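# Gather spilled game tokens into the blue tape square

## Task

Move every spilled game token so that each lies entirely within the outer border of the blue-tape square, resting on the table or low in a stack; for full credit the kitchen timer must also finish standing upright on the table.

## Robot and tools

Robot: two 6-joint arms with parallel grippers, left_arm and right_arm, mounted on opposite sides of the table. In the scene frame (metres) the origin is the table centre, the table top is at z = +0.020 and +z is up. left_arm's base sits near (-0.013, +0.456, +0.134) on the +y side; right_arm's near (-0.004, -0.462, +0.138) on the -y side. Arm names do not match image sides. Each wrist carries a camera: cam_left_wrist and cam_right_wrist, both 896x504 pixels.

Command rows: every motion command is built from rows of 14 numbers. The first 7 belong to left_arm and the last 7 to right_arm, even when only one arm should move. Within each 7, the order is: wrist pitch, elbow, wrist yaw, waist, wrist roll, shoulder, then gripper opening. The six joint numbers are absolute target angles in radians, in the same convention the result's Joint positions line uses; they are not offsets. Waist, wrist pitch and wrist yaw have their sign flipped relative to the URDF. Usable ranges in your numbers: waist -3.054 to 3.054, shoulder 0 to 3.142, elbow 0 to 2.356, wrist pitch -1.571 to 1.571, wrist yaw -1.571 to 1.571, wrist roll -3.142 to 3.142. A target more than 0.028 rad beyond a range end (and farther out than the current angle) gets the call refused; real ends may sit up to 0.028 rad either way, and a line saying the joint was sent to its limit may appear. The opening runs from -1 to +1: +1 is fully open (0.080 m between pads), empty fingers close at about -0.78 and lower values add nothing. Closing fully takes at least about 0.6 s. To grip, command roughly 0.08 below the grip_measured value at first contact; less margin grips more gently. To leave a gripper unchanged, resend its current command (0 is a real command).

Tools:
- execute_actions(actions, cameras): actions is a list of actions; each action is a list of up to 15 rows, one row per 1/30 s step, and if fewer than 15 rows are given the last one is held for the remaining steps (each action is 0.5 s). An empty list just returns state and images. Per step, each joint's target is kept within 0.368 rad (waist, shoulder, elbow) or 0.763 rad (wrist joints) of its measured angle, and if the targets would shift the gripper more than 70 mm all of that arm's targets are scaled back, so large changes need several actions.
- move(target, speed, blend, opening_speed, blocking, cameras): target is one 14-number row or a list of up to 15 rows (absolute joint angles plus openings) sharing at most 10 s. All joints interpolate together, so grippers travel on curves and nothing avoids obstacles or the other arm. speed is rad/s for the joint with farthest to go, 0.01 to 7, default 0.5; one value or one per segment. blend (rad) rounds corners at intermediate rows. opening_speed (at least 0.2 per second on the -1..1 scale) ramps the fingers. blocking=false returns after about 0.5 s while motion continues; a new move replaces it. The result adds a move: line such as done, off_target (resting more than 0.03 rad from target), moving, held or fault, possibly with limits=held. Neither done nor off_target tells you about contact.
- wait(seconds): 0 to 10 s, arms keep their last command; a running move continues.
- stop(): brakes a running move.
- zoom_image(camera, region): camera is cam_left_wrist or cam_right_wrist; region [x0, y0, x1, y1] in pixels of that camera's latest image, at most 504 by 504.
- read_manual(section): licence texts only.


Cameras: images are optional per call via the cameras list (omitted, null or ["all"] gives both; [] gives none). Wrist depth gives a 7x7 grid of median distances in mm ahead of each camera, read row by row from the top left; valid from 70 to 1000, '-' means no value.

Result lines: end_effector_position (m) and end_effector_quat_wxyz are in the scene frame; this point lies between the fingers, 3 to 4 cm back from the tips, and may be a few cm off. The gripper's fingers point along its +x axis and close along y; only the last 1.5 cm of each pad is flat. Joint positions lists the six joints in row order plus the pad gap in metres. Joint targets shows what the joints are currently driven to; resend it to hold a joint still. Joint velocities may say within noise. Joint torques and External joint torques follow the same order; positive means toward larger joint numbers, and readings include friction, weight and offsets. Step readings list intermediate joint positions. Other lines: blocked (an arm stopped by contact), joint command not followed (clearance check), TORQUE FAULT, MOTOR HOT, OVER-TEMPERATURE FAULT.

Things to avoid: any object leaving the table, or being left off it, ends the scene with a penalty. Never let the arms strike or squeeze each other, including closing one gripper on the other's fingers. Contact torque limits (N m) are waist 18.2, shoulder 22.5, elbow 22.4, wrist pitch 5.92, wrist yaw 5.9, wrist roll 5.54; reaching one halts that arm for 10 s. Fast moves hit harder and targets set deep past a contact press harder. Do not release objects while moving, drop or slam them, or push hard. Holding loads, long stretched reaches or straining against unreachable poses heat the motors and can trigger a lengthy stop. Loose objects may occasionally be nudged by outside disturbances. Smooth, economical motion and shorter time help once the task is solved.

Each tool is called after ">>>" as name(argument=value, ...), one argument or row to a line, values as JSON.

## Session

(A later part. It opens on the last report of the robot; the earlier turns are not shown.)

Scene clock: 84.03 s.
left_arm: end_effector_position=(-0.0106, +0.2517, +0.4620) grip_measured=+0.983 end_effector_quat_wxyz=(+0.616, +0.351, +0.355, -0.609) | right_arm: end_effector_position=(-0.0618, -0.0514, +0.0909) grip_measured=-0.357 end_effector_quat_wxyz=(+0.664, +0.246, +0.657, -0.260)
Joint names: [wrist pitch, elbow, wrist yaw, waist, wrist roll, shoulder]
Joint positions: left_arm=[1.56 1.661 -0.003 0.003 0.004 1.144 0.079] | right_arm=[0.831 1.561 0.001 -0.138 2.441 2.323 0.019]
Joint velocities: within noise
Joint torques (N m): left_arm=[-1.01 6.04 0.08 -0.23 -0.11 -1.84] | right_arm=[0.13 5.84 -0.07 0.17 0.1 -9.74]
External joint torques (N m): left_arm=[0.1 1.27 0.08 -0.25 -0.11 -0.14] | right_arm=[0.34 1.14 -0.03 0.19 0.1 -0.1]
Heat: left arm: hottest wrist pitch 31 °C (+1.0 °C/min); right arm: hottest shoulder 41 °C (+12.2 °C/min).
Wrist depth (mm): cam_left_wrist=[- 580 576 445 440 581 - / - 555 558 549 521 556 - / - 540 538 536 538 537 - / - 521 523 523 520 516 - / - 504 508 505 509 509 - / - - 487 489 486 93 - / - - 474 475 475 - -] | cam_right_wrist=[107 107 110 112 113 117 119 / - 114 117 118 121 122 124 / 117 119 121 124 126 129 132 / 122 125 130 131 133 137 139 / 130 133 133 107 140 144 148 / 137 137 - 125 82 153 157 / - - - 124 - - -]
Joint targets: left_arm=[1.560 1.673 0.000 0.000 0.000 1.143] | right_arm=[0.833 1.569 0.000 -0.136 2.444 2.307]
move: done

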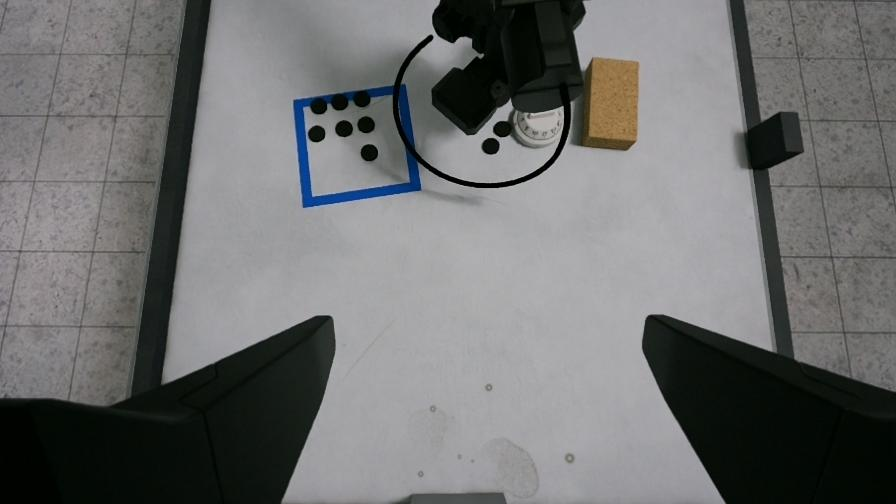

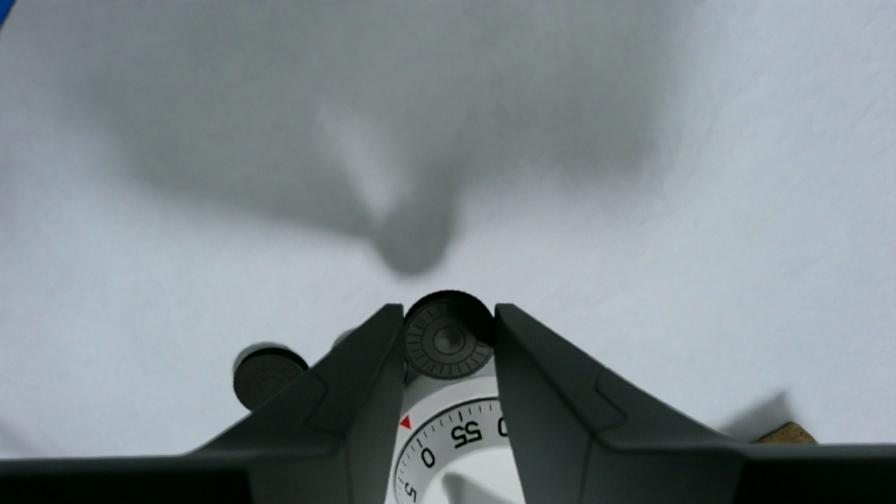

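>>> move(
  target=[
    [1.56, 1.673, 0, 0, 0, 1.143, 0.98, 0.9091, 1.7753, 0, 0.1967, 1.2048, 2.437, -0.37],
    [1.56, 1.673, 0, 0, 0, 1.143, 0.98, 0.840, 1.747, 0, 0.1967, 1.2048, 2.493, -0.37],
    [1.56, 1.673, 0, 0, 0, 1.143, 0.98, 0.840, 1.747, 0, 0.1967, 1.2048, 2.493, -0.18],
    [1.56, 1.673, 0, 0, 0, 1.143, 0.98, 0.9091, 1.7753, 0, 0.1967, 1.2048, 2.437, -0.12],
    [1.56, 1.673, 0, 0, 0, 1.143, 0.98, 0.9343, 1.901, 0, -0.104, 0.103, 2.5375, -0.12],
  ],
  speed=[0.9, 0.25, 0.3, 0.4, 0.8],
  blend=[0.01, 0, 0, 0, 0],
  opening_speed=1.0,
)

Scene clock: 90.43 s.
left_arm: end_effector_position=(-0.0106, +0.2517, +0.4620) grip_measured=+0.983 end_effector_quat_wxyz=(+0.616, +0.351, +0.355, -0.609) | right_arm: end_effector_position=(-0.0534, +0.0042, +0.0789) grip_measured=-0.122 end_effector_quat_wxyz=(+0.501, -0.499, +0.500, +0.500)
Joint names: [wrist pitch, elbow, wrist yaw, waist, wrist roll, shoulder]
Joint positions: left_arm=[1.56 1.661 -0.003 0.003 0.004 1.144 0.079] | right_arm=[0.933 1.889 0 -0.104 0.107 2.525 0.029]
Joint velocities: within noise
Joint torques (N m): left_arm=[-1 6.03 0.08 -0.26 -0.12 -1.82] | right_arm=[-0.01 6.82 -0.01 -0.04 -0.11 -8.07]
External joint torques (N m): left_arm=[0.06 1.31 0.08 -0.26 -0.12 -0.08] | right_arm=[0.33 1.72 -0.01 0.05 -0.11 2.94]
Heat: left arm: hottest wrist pitch 31 °C (+1.0 °C/min); right arm: hottest shoulder 42 °C (+10.1 °C/min).
Wrist depth (mm): cam_left_wrist=[- 580 571 574 334 583 - / - 560 555 441 450 556 - / - 541 538 535 535 539 - / - 519 520 522 524 521 - / - 504 511 507 507 507 - / - - 489 488 490 93 - / - - 470 472 472 - -] | cam_right_wrist=[- 93 94 - 96 97 98 / - 98 99 100 - 103 105 / 103 104 105 107 109 109 111 / - 110 112 112 116 116 119 / - 103 112 120 122 126 127 / - 95 78 131 78 134 138 / - - - 141 - - -]
Joint targets: left_arm=[1.560 1.673 0.000 0.000 0.000 1.143] | right_arm=[0.934 1.901 0.000 -0.104 0.103 2.538]
move: done

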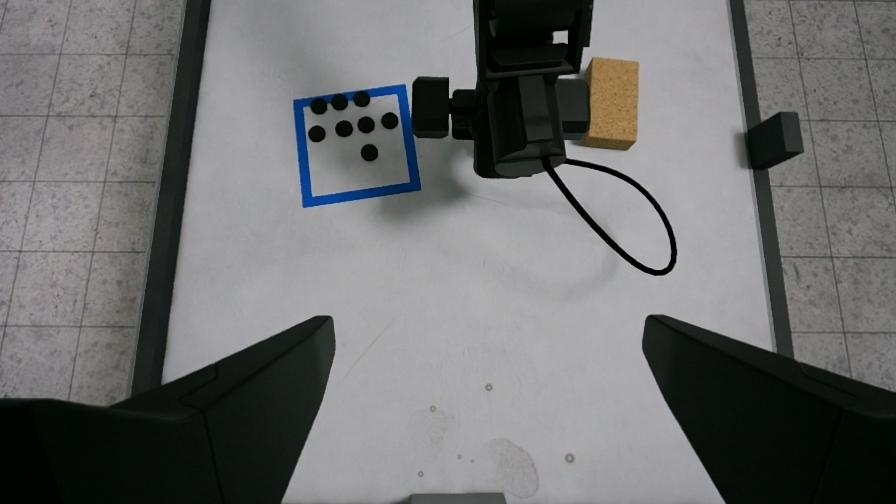

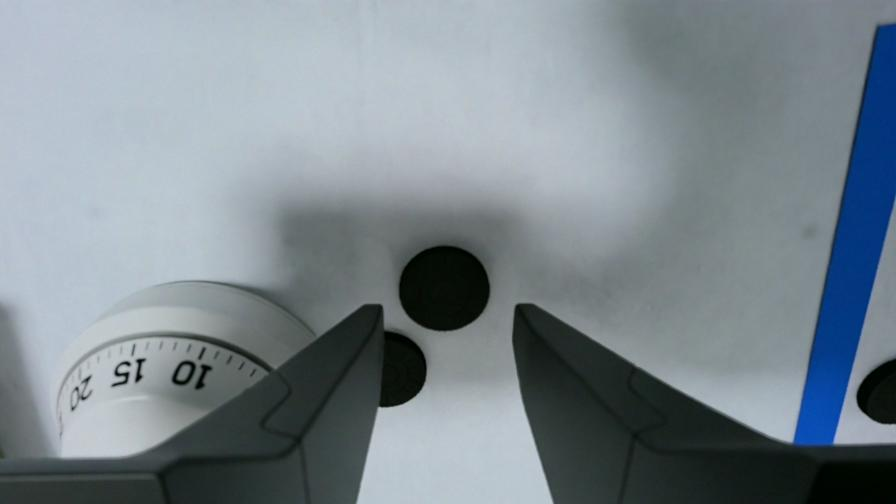

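>>> move(
  target=[
    [1.56, 1.673, 0, 0, 0, 1.143, 0.98, 0.933, 1.9466, 0, -0.104, 0.449, 2.5825, -0.13],
    [1.56, 1.673, 0, 0, 0, 1.143, 0.98, 0.933, 1.9466, 0, -0.104, 0.449, 2.5825, -0.37],
    [1.56, 1.673, 0, 0, 0, 1.143, 0.98, 1.0178, 1.9688, 0, -0.104, 0.449, 2.5218, -0.37],
    [1.56, 1.673, 0, 0, 0, 1.143, 0.98, 0.7975, 1.5419, 0, 0.2291, 1.1724, 2.3152, -0.37],
    [1.56, 1.673, 0, 0, 0, 1.143, 0.98, 0.723, 1.516, 0, 0.2291, 1.1724, 2.3783, -0.37],
    [1.56, 1.673, 0, 0, 0, 1.143, 0.98, 0.723, 1.516, 0, 0.2291, 1.1724, 2.3783, -0.18],
    [1.56, 1.673, 0, 0, 0, 1.143, 0.98, 0.7975, 1.5419, 0, 0.2291, 1.1724, 2.3152, -0.12],
    [1.56, 1.673, 0, 0, 0, 1.143, 0.98, 0.8653, 1.763, 0, -0.135, 1.540, 2.4684, -0.12],
  ],
  speed=[0.25, 0.3, 0.4, 0.9, 0.25, 0.3, 0.4, 0.9],
  blend=[0, 0, 0.02, 0.01, 0, 0, 0, 0],
  opening_speed=1.0,
)

Scene clock: 99.43 s.
left_arm: end_effector_position=(-0.0106, +0.2517, +0.4620) grip_measured=+0.983 end_effector_quat_wxyz=(+0.616, +0.351, +0.355, -0.609) | right_arm: end_effector_position=(-0.0655, -0.0157, +0.0775) grip_measured=-0.123 end_effector_quat_wxyz=(+0.704, -0.061, +0.705, +0.061)
Joint names: [wrist pitch, elbow, wrist yaw, waist, wrist roll, shoulder]
Joint positions: left_arm=[1.56 1.661 -0.003 0.003 0.004 1.144 0.079] | right_arm=[0.864 1.751 0 -0.136 1.535 2.457 0.029]
Joint velocities: within noise
Joint torques (N m): left_arm=[-1.01 6.08 0.08 -0.16 -0.11 -1.83] | right_arm=[0.05 6.54 -0.07 -0.08 0.15 -7.69]
External joint torques (N m): left_arm=[0.09 1.32 0.09 -0.19 -0.11 -0.12] | right_arm=[0.34 1.64 -0.02 -0.08 0.15 2.8]
Heat: left arm: hottest wrist pitch 31 °C (+1.0 °C/min); right arm: hottest shoulder 42 °C (+7.1 °C/min).
Wrist depth (mm): cam_left_wrist=[- 579 579 574 324 575 - / - 552 554 549 342 556 - / - 543 538 541 534 534 - / - 515 524 521 519 520 - / - 508 509 509 505 510 - / - - 489 490 495 93 - / - - 474 477 477 - -] | cam_right_wrist=[- 94 95 - 97 99 101 / - 98 99 100 - 105 108 / 102 103 105 108 111 112 114 / 108 109 112 113 117 118 122 / 114 116 115 118 122 127 129 / 121 121 77 116 78 134 140 / - - - 108 - - -]
Joint targets: left_arm=[1.560 1.673 0.000 0.000 0.000 1.143] | right_arm=[0.865 1.763 0.000 -0.135 1.540 2.468]
move: done

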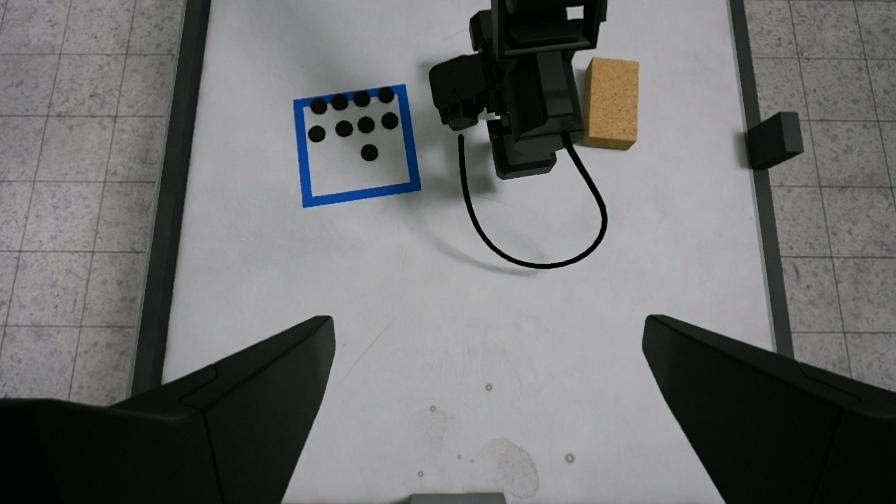

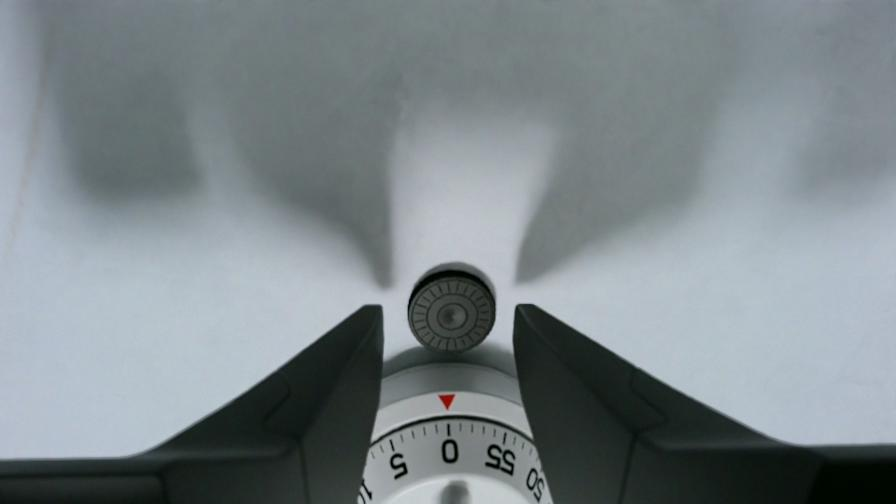

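>>> move(
  target=[
    [1.56, 1.673, 0, 0, 0, 1.143, 0.98, 0.834, 1.732, 0, -0.131, 1.540, 2.4849, -0.13],
    [1.56, 1.673, 0, 0, 0, 1.143, 0.98, 0.834, 1.732, 0, -0.131, 1.540, 2.4849, -0.37],
    [1.56, 1.673, 0, 0, 0, 1.143, 0.98, 0.9219, 1.7685, 0, -0.131, 1.540, 2.4174, -0.37],
    [1.56, 1.673, 0, 0, 0, 1.143, 0.98, 1.0548, 2.0706, 0, 0.1692, 1.2323, 2.5866, -0.37],
    [1.56, 1.673, 0, 0, 0, 1.143, 0.98, 0.987, 2.036, 0, 0.1692, 1.2323, 2.6355, -0.37],
    [1.56, 1.673, 0, 0, 0, 1.143, 0.98, 0.987, 2.036, 0, 0.1692, 1.2323, 2.6355, -0.15],
    [1.56, 1.673, 0, 0, 0, 1.143, 0.98, 1.0548, 2.0706, 0, 0.1692, 1.2323, 2.5866, -0.1],
  ],
  speed=[0.25, 0.3, 0.4, 0.8, 0.25, 0.3, 0.4],
  blend=[0, 0, 0.02, 0.01, 0, 0, 0],
  opening_speed=1.0,
)

Scene clock: 105.23 s.
left_arm: end_effector_position=(-0.0106, +0.2517, +0.4620) grip_measured=+0.983 end_effector_quat_wxyz=(+0.616, +0.351, +0.355, -0.609) | right_arm: end_effector_position=(+0.0764, +0.0128, +0.0820) grip_measured=-0.103 end_effector_quat_wxyz=(+0.702, -0.069, +0.708, +0.048)
Joint names: [wrist pitch, elbow, wrist yaw, waist, wrist roll, shoulder]
Joint positions: left_arm=[1.56 1.661 -0.003 0.003 0.004 1.144 0.079] | right_arm=[1.054 2.06 0.001 0.17 1.237 2.607 0.03]
Joint velocities: within noise
Joint torques (N m): left_arm=[-0.99 5.96 0.08 -0.16 -0.12 -1.8] | right_arm=[0.08 6.7 -0.1 -0.09 -0.15 -11.79]
External joint torques (N m): left_arm=[0.12 1.21 0.09 -0.18 -0.12 -0.15] | right_arm=[0.33 1.58 -0.06 -0.04 -0.15 -0.47]
Heat: left arm: hottest wrist pitch 31 °C (+1.0 °C/min); right arm: hottest shoulder 44 °C (+7.1 °C/min).
Wrist depth (mm): cam_left_wrist=[- 582 288 580 574 576 - / - 552 323 553 533 555 - / - 540 428 539 536 537 - / - 518 523 520 516 516 - / - 503 506 506 506 507 - / - - 488 489 494 93 - / - - 474 478 478 - -] | cam_right_wrist=[- 94 96 - 98 100 102 / - 98 100 103 103 109 112 / 101 103 106 - 110 116 119 / 108 110 113 115 120 123 128 / 115 117 117 121 124 132 137 / 122 122 79 133 79 141 150 / - - - 145 - - -]
Joint targets: left_arm=[1.560 1.673 0.000 0.000 0.000 1.143] | right_arm=[1.055 2.071 0.000 0.169 1.232 2.586]
move: done

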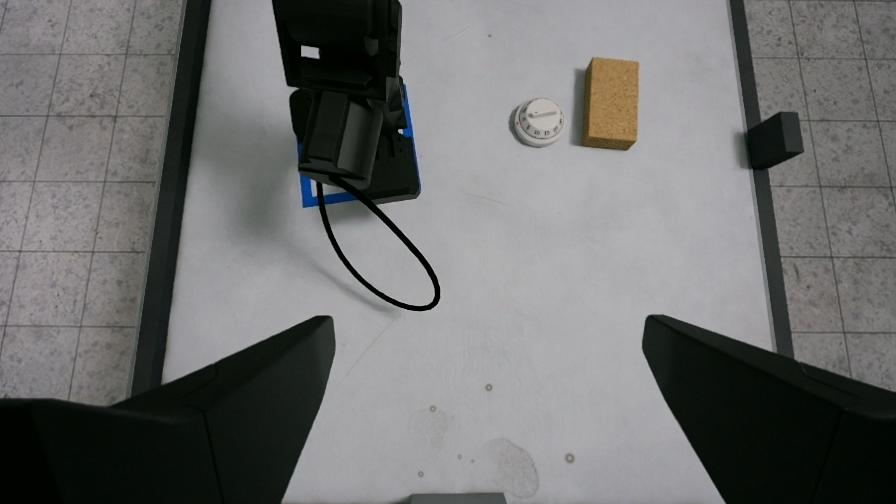

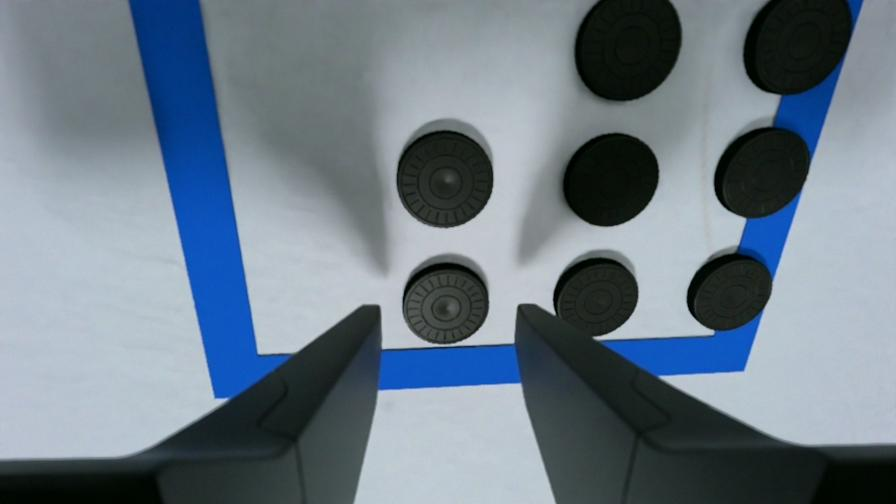

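>>> move(
  target=[1.56, 1.673, 0, 0, 0, 1.143, 0.98, 1.511, 1.753, 0, 0, 0, 1.292, -0.1],
  speed=1.0,
)

>>> zoom_image(
  camera="cam_right_wrist",
  region=[440, 40, 640, 230],
)

>>> zoom_image(
  camera="cam_left_wrist",
  region=[270, 60, 450, 230],
)

Scene clock: 107.60 s.
left_arm: end_effector_position=(-0.0106, +0.2517, +0.4620) grip_measured=+0.983 end_effector_quat_wxyz=(+0.616, +0.351, +0.355, -0.609) | right_arm: end_effector_position=(-0.0037, -0.2126, +0.4703) grip_measured=-0.102 end_effector_quat_wxyz=(+0.613, -0.352, +0.355, +0.611)
Joint names: [wrist pitch, elbow, wrist yaw, waist, wrist roll, shoulder]
Joint positions: left_arm=[1.56 1.661 -0.003 0.003 0.004 1.144 0.079] | right_arm=[1.511 1.758 0.001 0.003 0.004 1.293 0.03]
Joint velocities: within noise
Joint torques (N m): left_arm=[-1.02 6.04 0.08 -0.26 -0.11 -1.8] | right_arm=[-1.04 4.81 -0.04 -0.26 -0.14 -2.56]
External joint torques (N m): left_arm=[0.05 1.3 0.09 -0.27 -0.11 -0.06] | right_arm=[0.03 -0.12 -0.05 -0.24 -0.14 0.43]
Heat: left arm: hottest wrist pitch 31 °C (+1.0 °C/min); right arm: hottest shoulder 44 °C (+7.0 °C/min).
Wrist depth (mm): cam_left_wrist=[- 582 576 581 579 581 - / - 549 556 555 534 557 - / - 539 538 535 536 530 - / - 520 527 520 520 516 - / - 506 509 507 511 509 - / - - 488 490 488 93 - / - - 472 473 477 - -] | cam_right_wrist=[- 548 556 565 575 578 - / 533 540 549 556 559 564 - / 527 523 534 542 551 550 - / 514 520 524 539 541 548 - / 511 511 520 524 532 535 - / 501 - 79 511 79 522 - / - - - 505 - - -]
Joint targets: left_arm=[1.560 1.673 0.000 0.000 0.000 1.143] | right_arm=[1.511 1.753 0.000 0.000 0.000 1.292]
move: done

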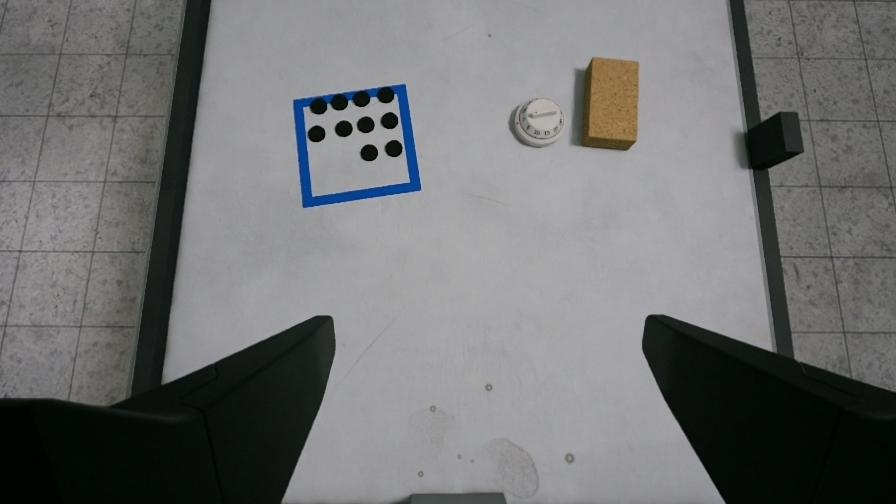

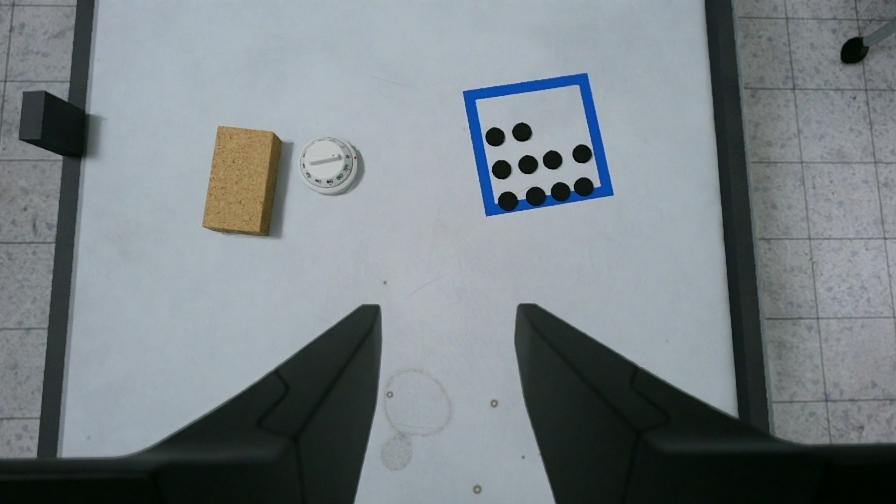

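Scaled by 2.520 from the camera's 896x504 image, which has a finer 1280x720 frame.

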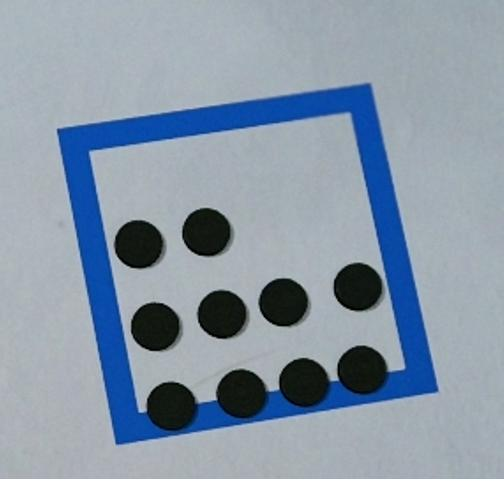

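Scaled by 2.800 from the camera's 896x504 image, which has a finer 1280x720 frame.

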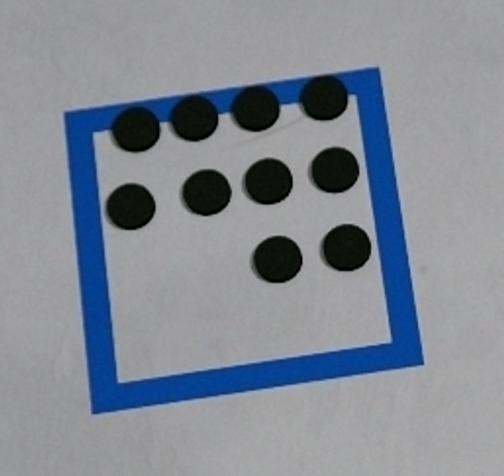

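>>> zoom_image(
  camera="cam_right_wrist",
  region=[476, 170, 626, 222],
)

>>> zoom_image(
  camera="cam_left_wrist",
  region=[286, 76, 416, 126],
)

Scaled by 3.360 from the camera's 896x504 image, which has a finer 1280x720 frame.

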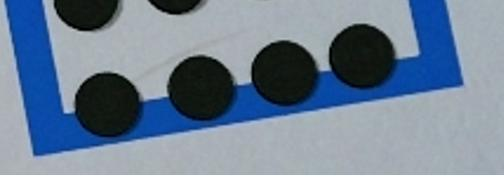

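Scaled by 3.877 from the camera's 896x504 image, which has a finer 1280x720 frame.

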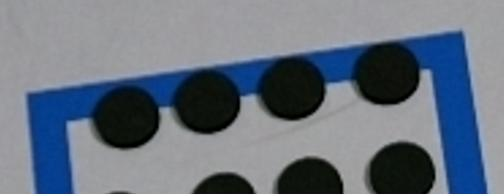

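>>> move(
  target=[1.56, 1.673, 0, 0, 0, 1.143, 0.98, 1.234, 1.7605, 0, -0.85, 0.0, 1.576, -0.1],
  speed=0.9,
)

Scene clock: 111.07 s.
left_arm: end_effector_position=(-0.0106, +0.2517, +0.4620) grip_measured=+0.983 end_effector_quat_wxyz=(+0.616, +0.351, +0.355, -0.609) | right_arm: end_effector_position=(-0.2730, -0.2256, +0.4211) grip_measured=-0.102 end_effector_quat_wxyz=(+0.306, -0.469, +0.178, +0.809)
Joint names: [wrist pitch, elbow, wrist yaw, waist, wrist roll, shoulder]
Joint positions: left_arm=[1.56 1.661 -0.003 0.003 0.004 1.144 0.079] | right_arm=[1.238 1.758 0 -0.849 0.003 1.571 0.03]
Joint velocities: within noise
Joint torques (N m): left_arm=[-1.02 6.03 0.08 -0.21 -0.12 -1.82] | right_arm=[-1.28 6.49 -0.01 -0.1 -0.11 -4.3]
External joint torques (N m): left_arm=[0.09 1.28 0.08 -0.22 -0.13 -0.17] | right_arm=[-0.2 0.81 -0.03 0.01 -0.11 1.36]
Heat: left arm: hottest wrist pitch 31 °C (+0.0 °C/min); right arm: hottest shoulder 42 °C (+4.1 °C/min).
Wrist depth (mm): cam_left_wrist=[- 579 575 576 574 582 - / - 559 559 563 529 555 - / - 536 537 541 539 534 - / - 514 520 524 520 521 - / - 510 511 503 509 506 - / - - 491 487 486 93 - / - - 472 475 474 - -] | cam_right_wrist=[- - - - 510 519 532 / - - - - 501 507 513 / - - - 484 491 501 507 / - - 476 480 459 491 497 / - - 465 472 479 481 490 / 329 - 79 460 79 476 479 / - - - 452 - - -]
Joint targets: left_arm=[1.560 1.673 0.000 0.000 0.000 1.143] | right_arm=[1.234 1.760 0.000 -0.850 0.000 1.576]
move: done

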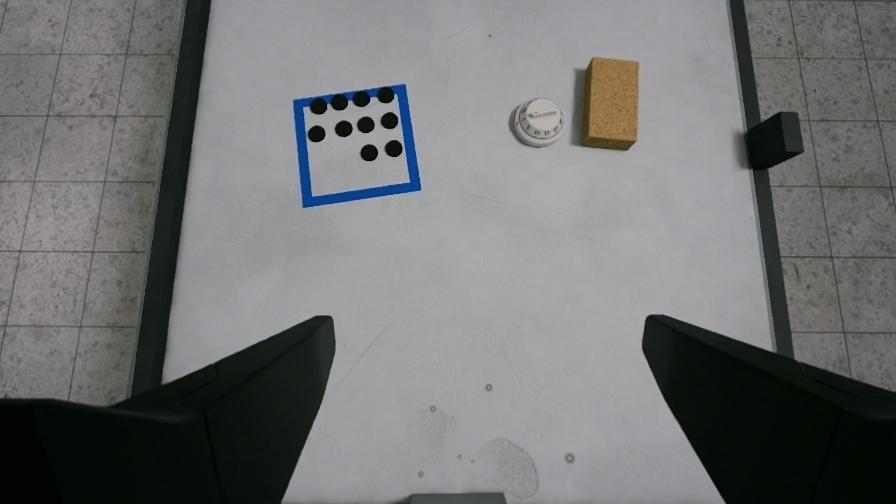

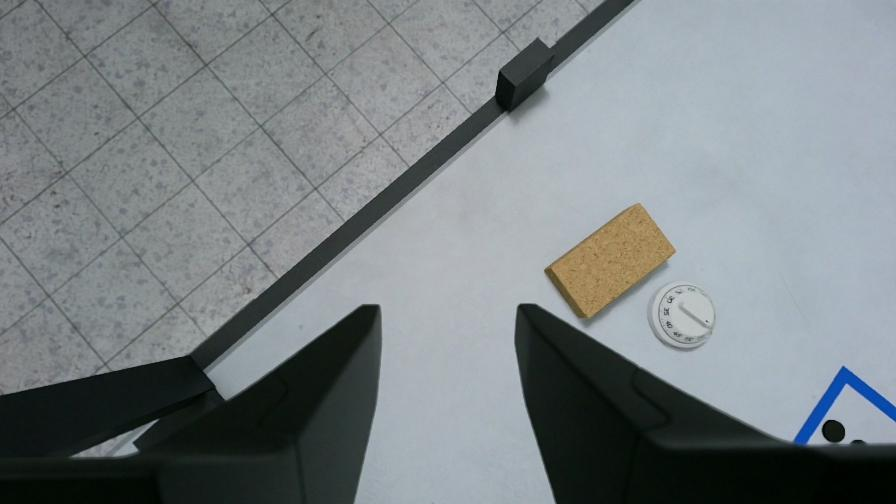

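>>> finished_scene(
  scene=1,
)

The scene is finished: the task was done.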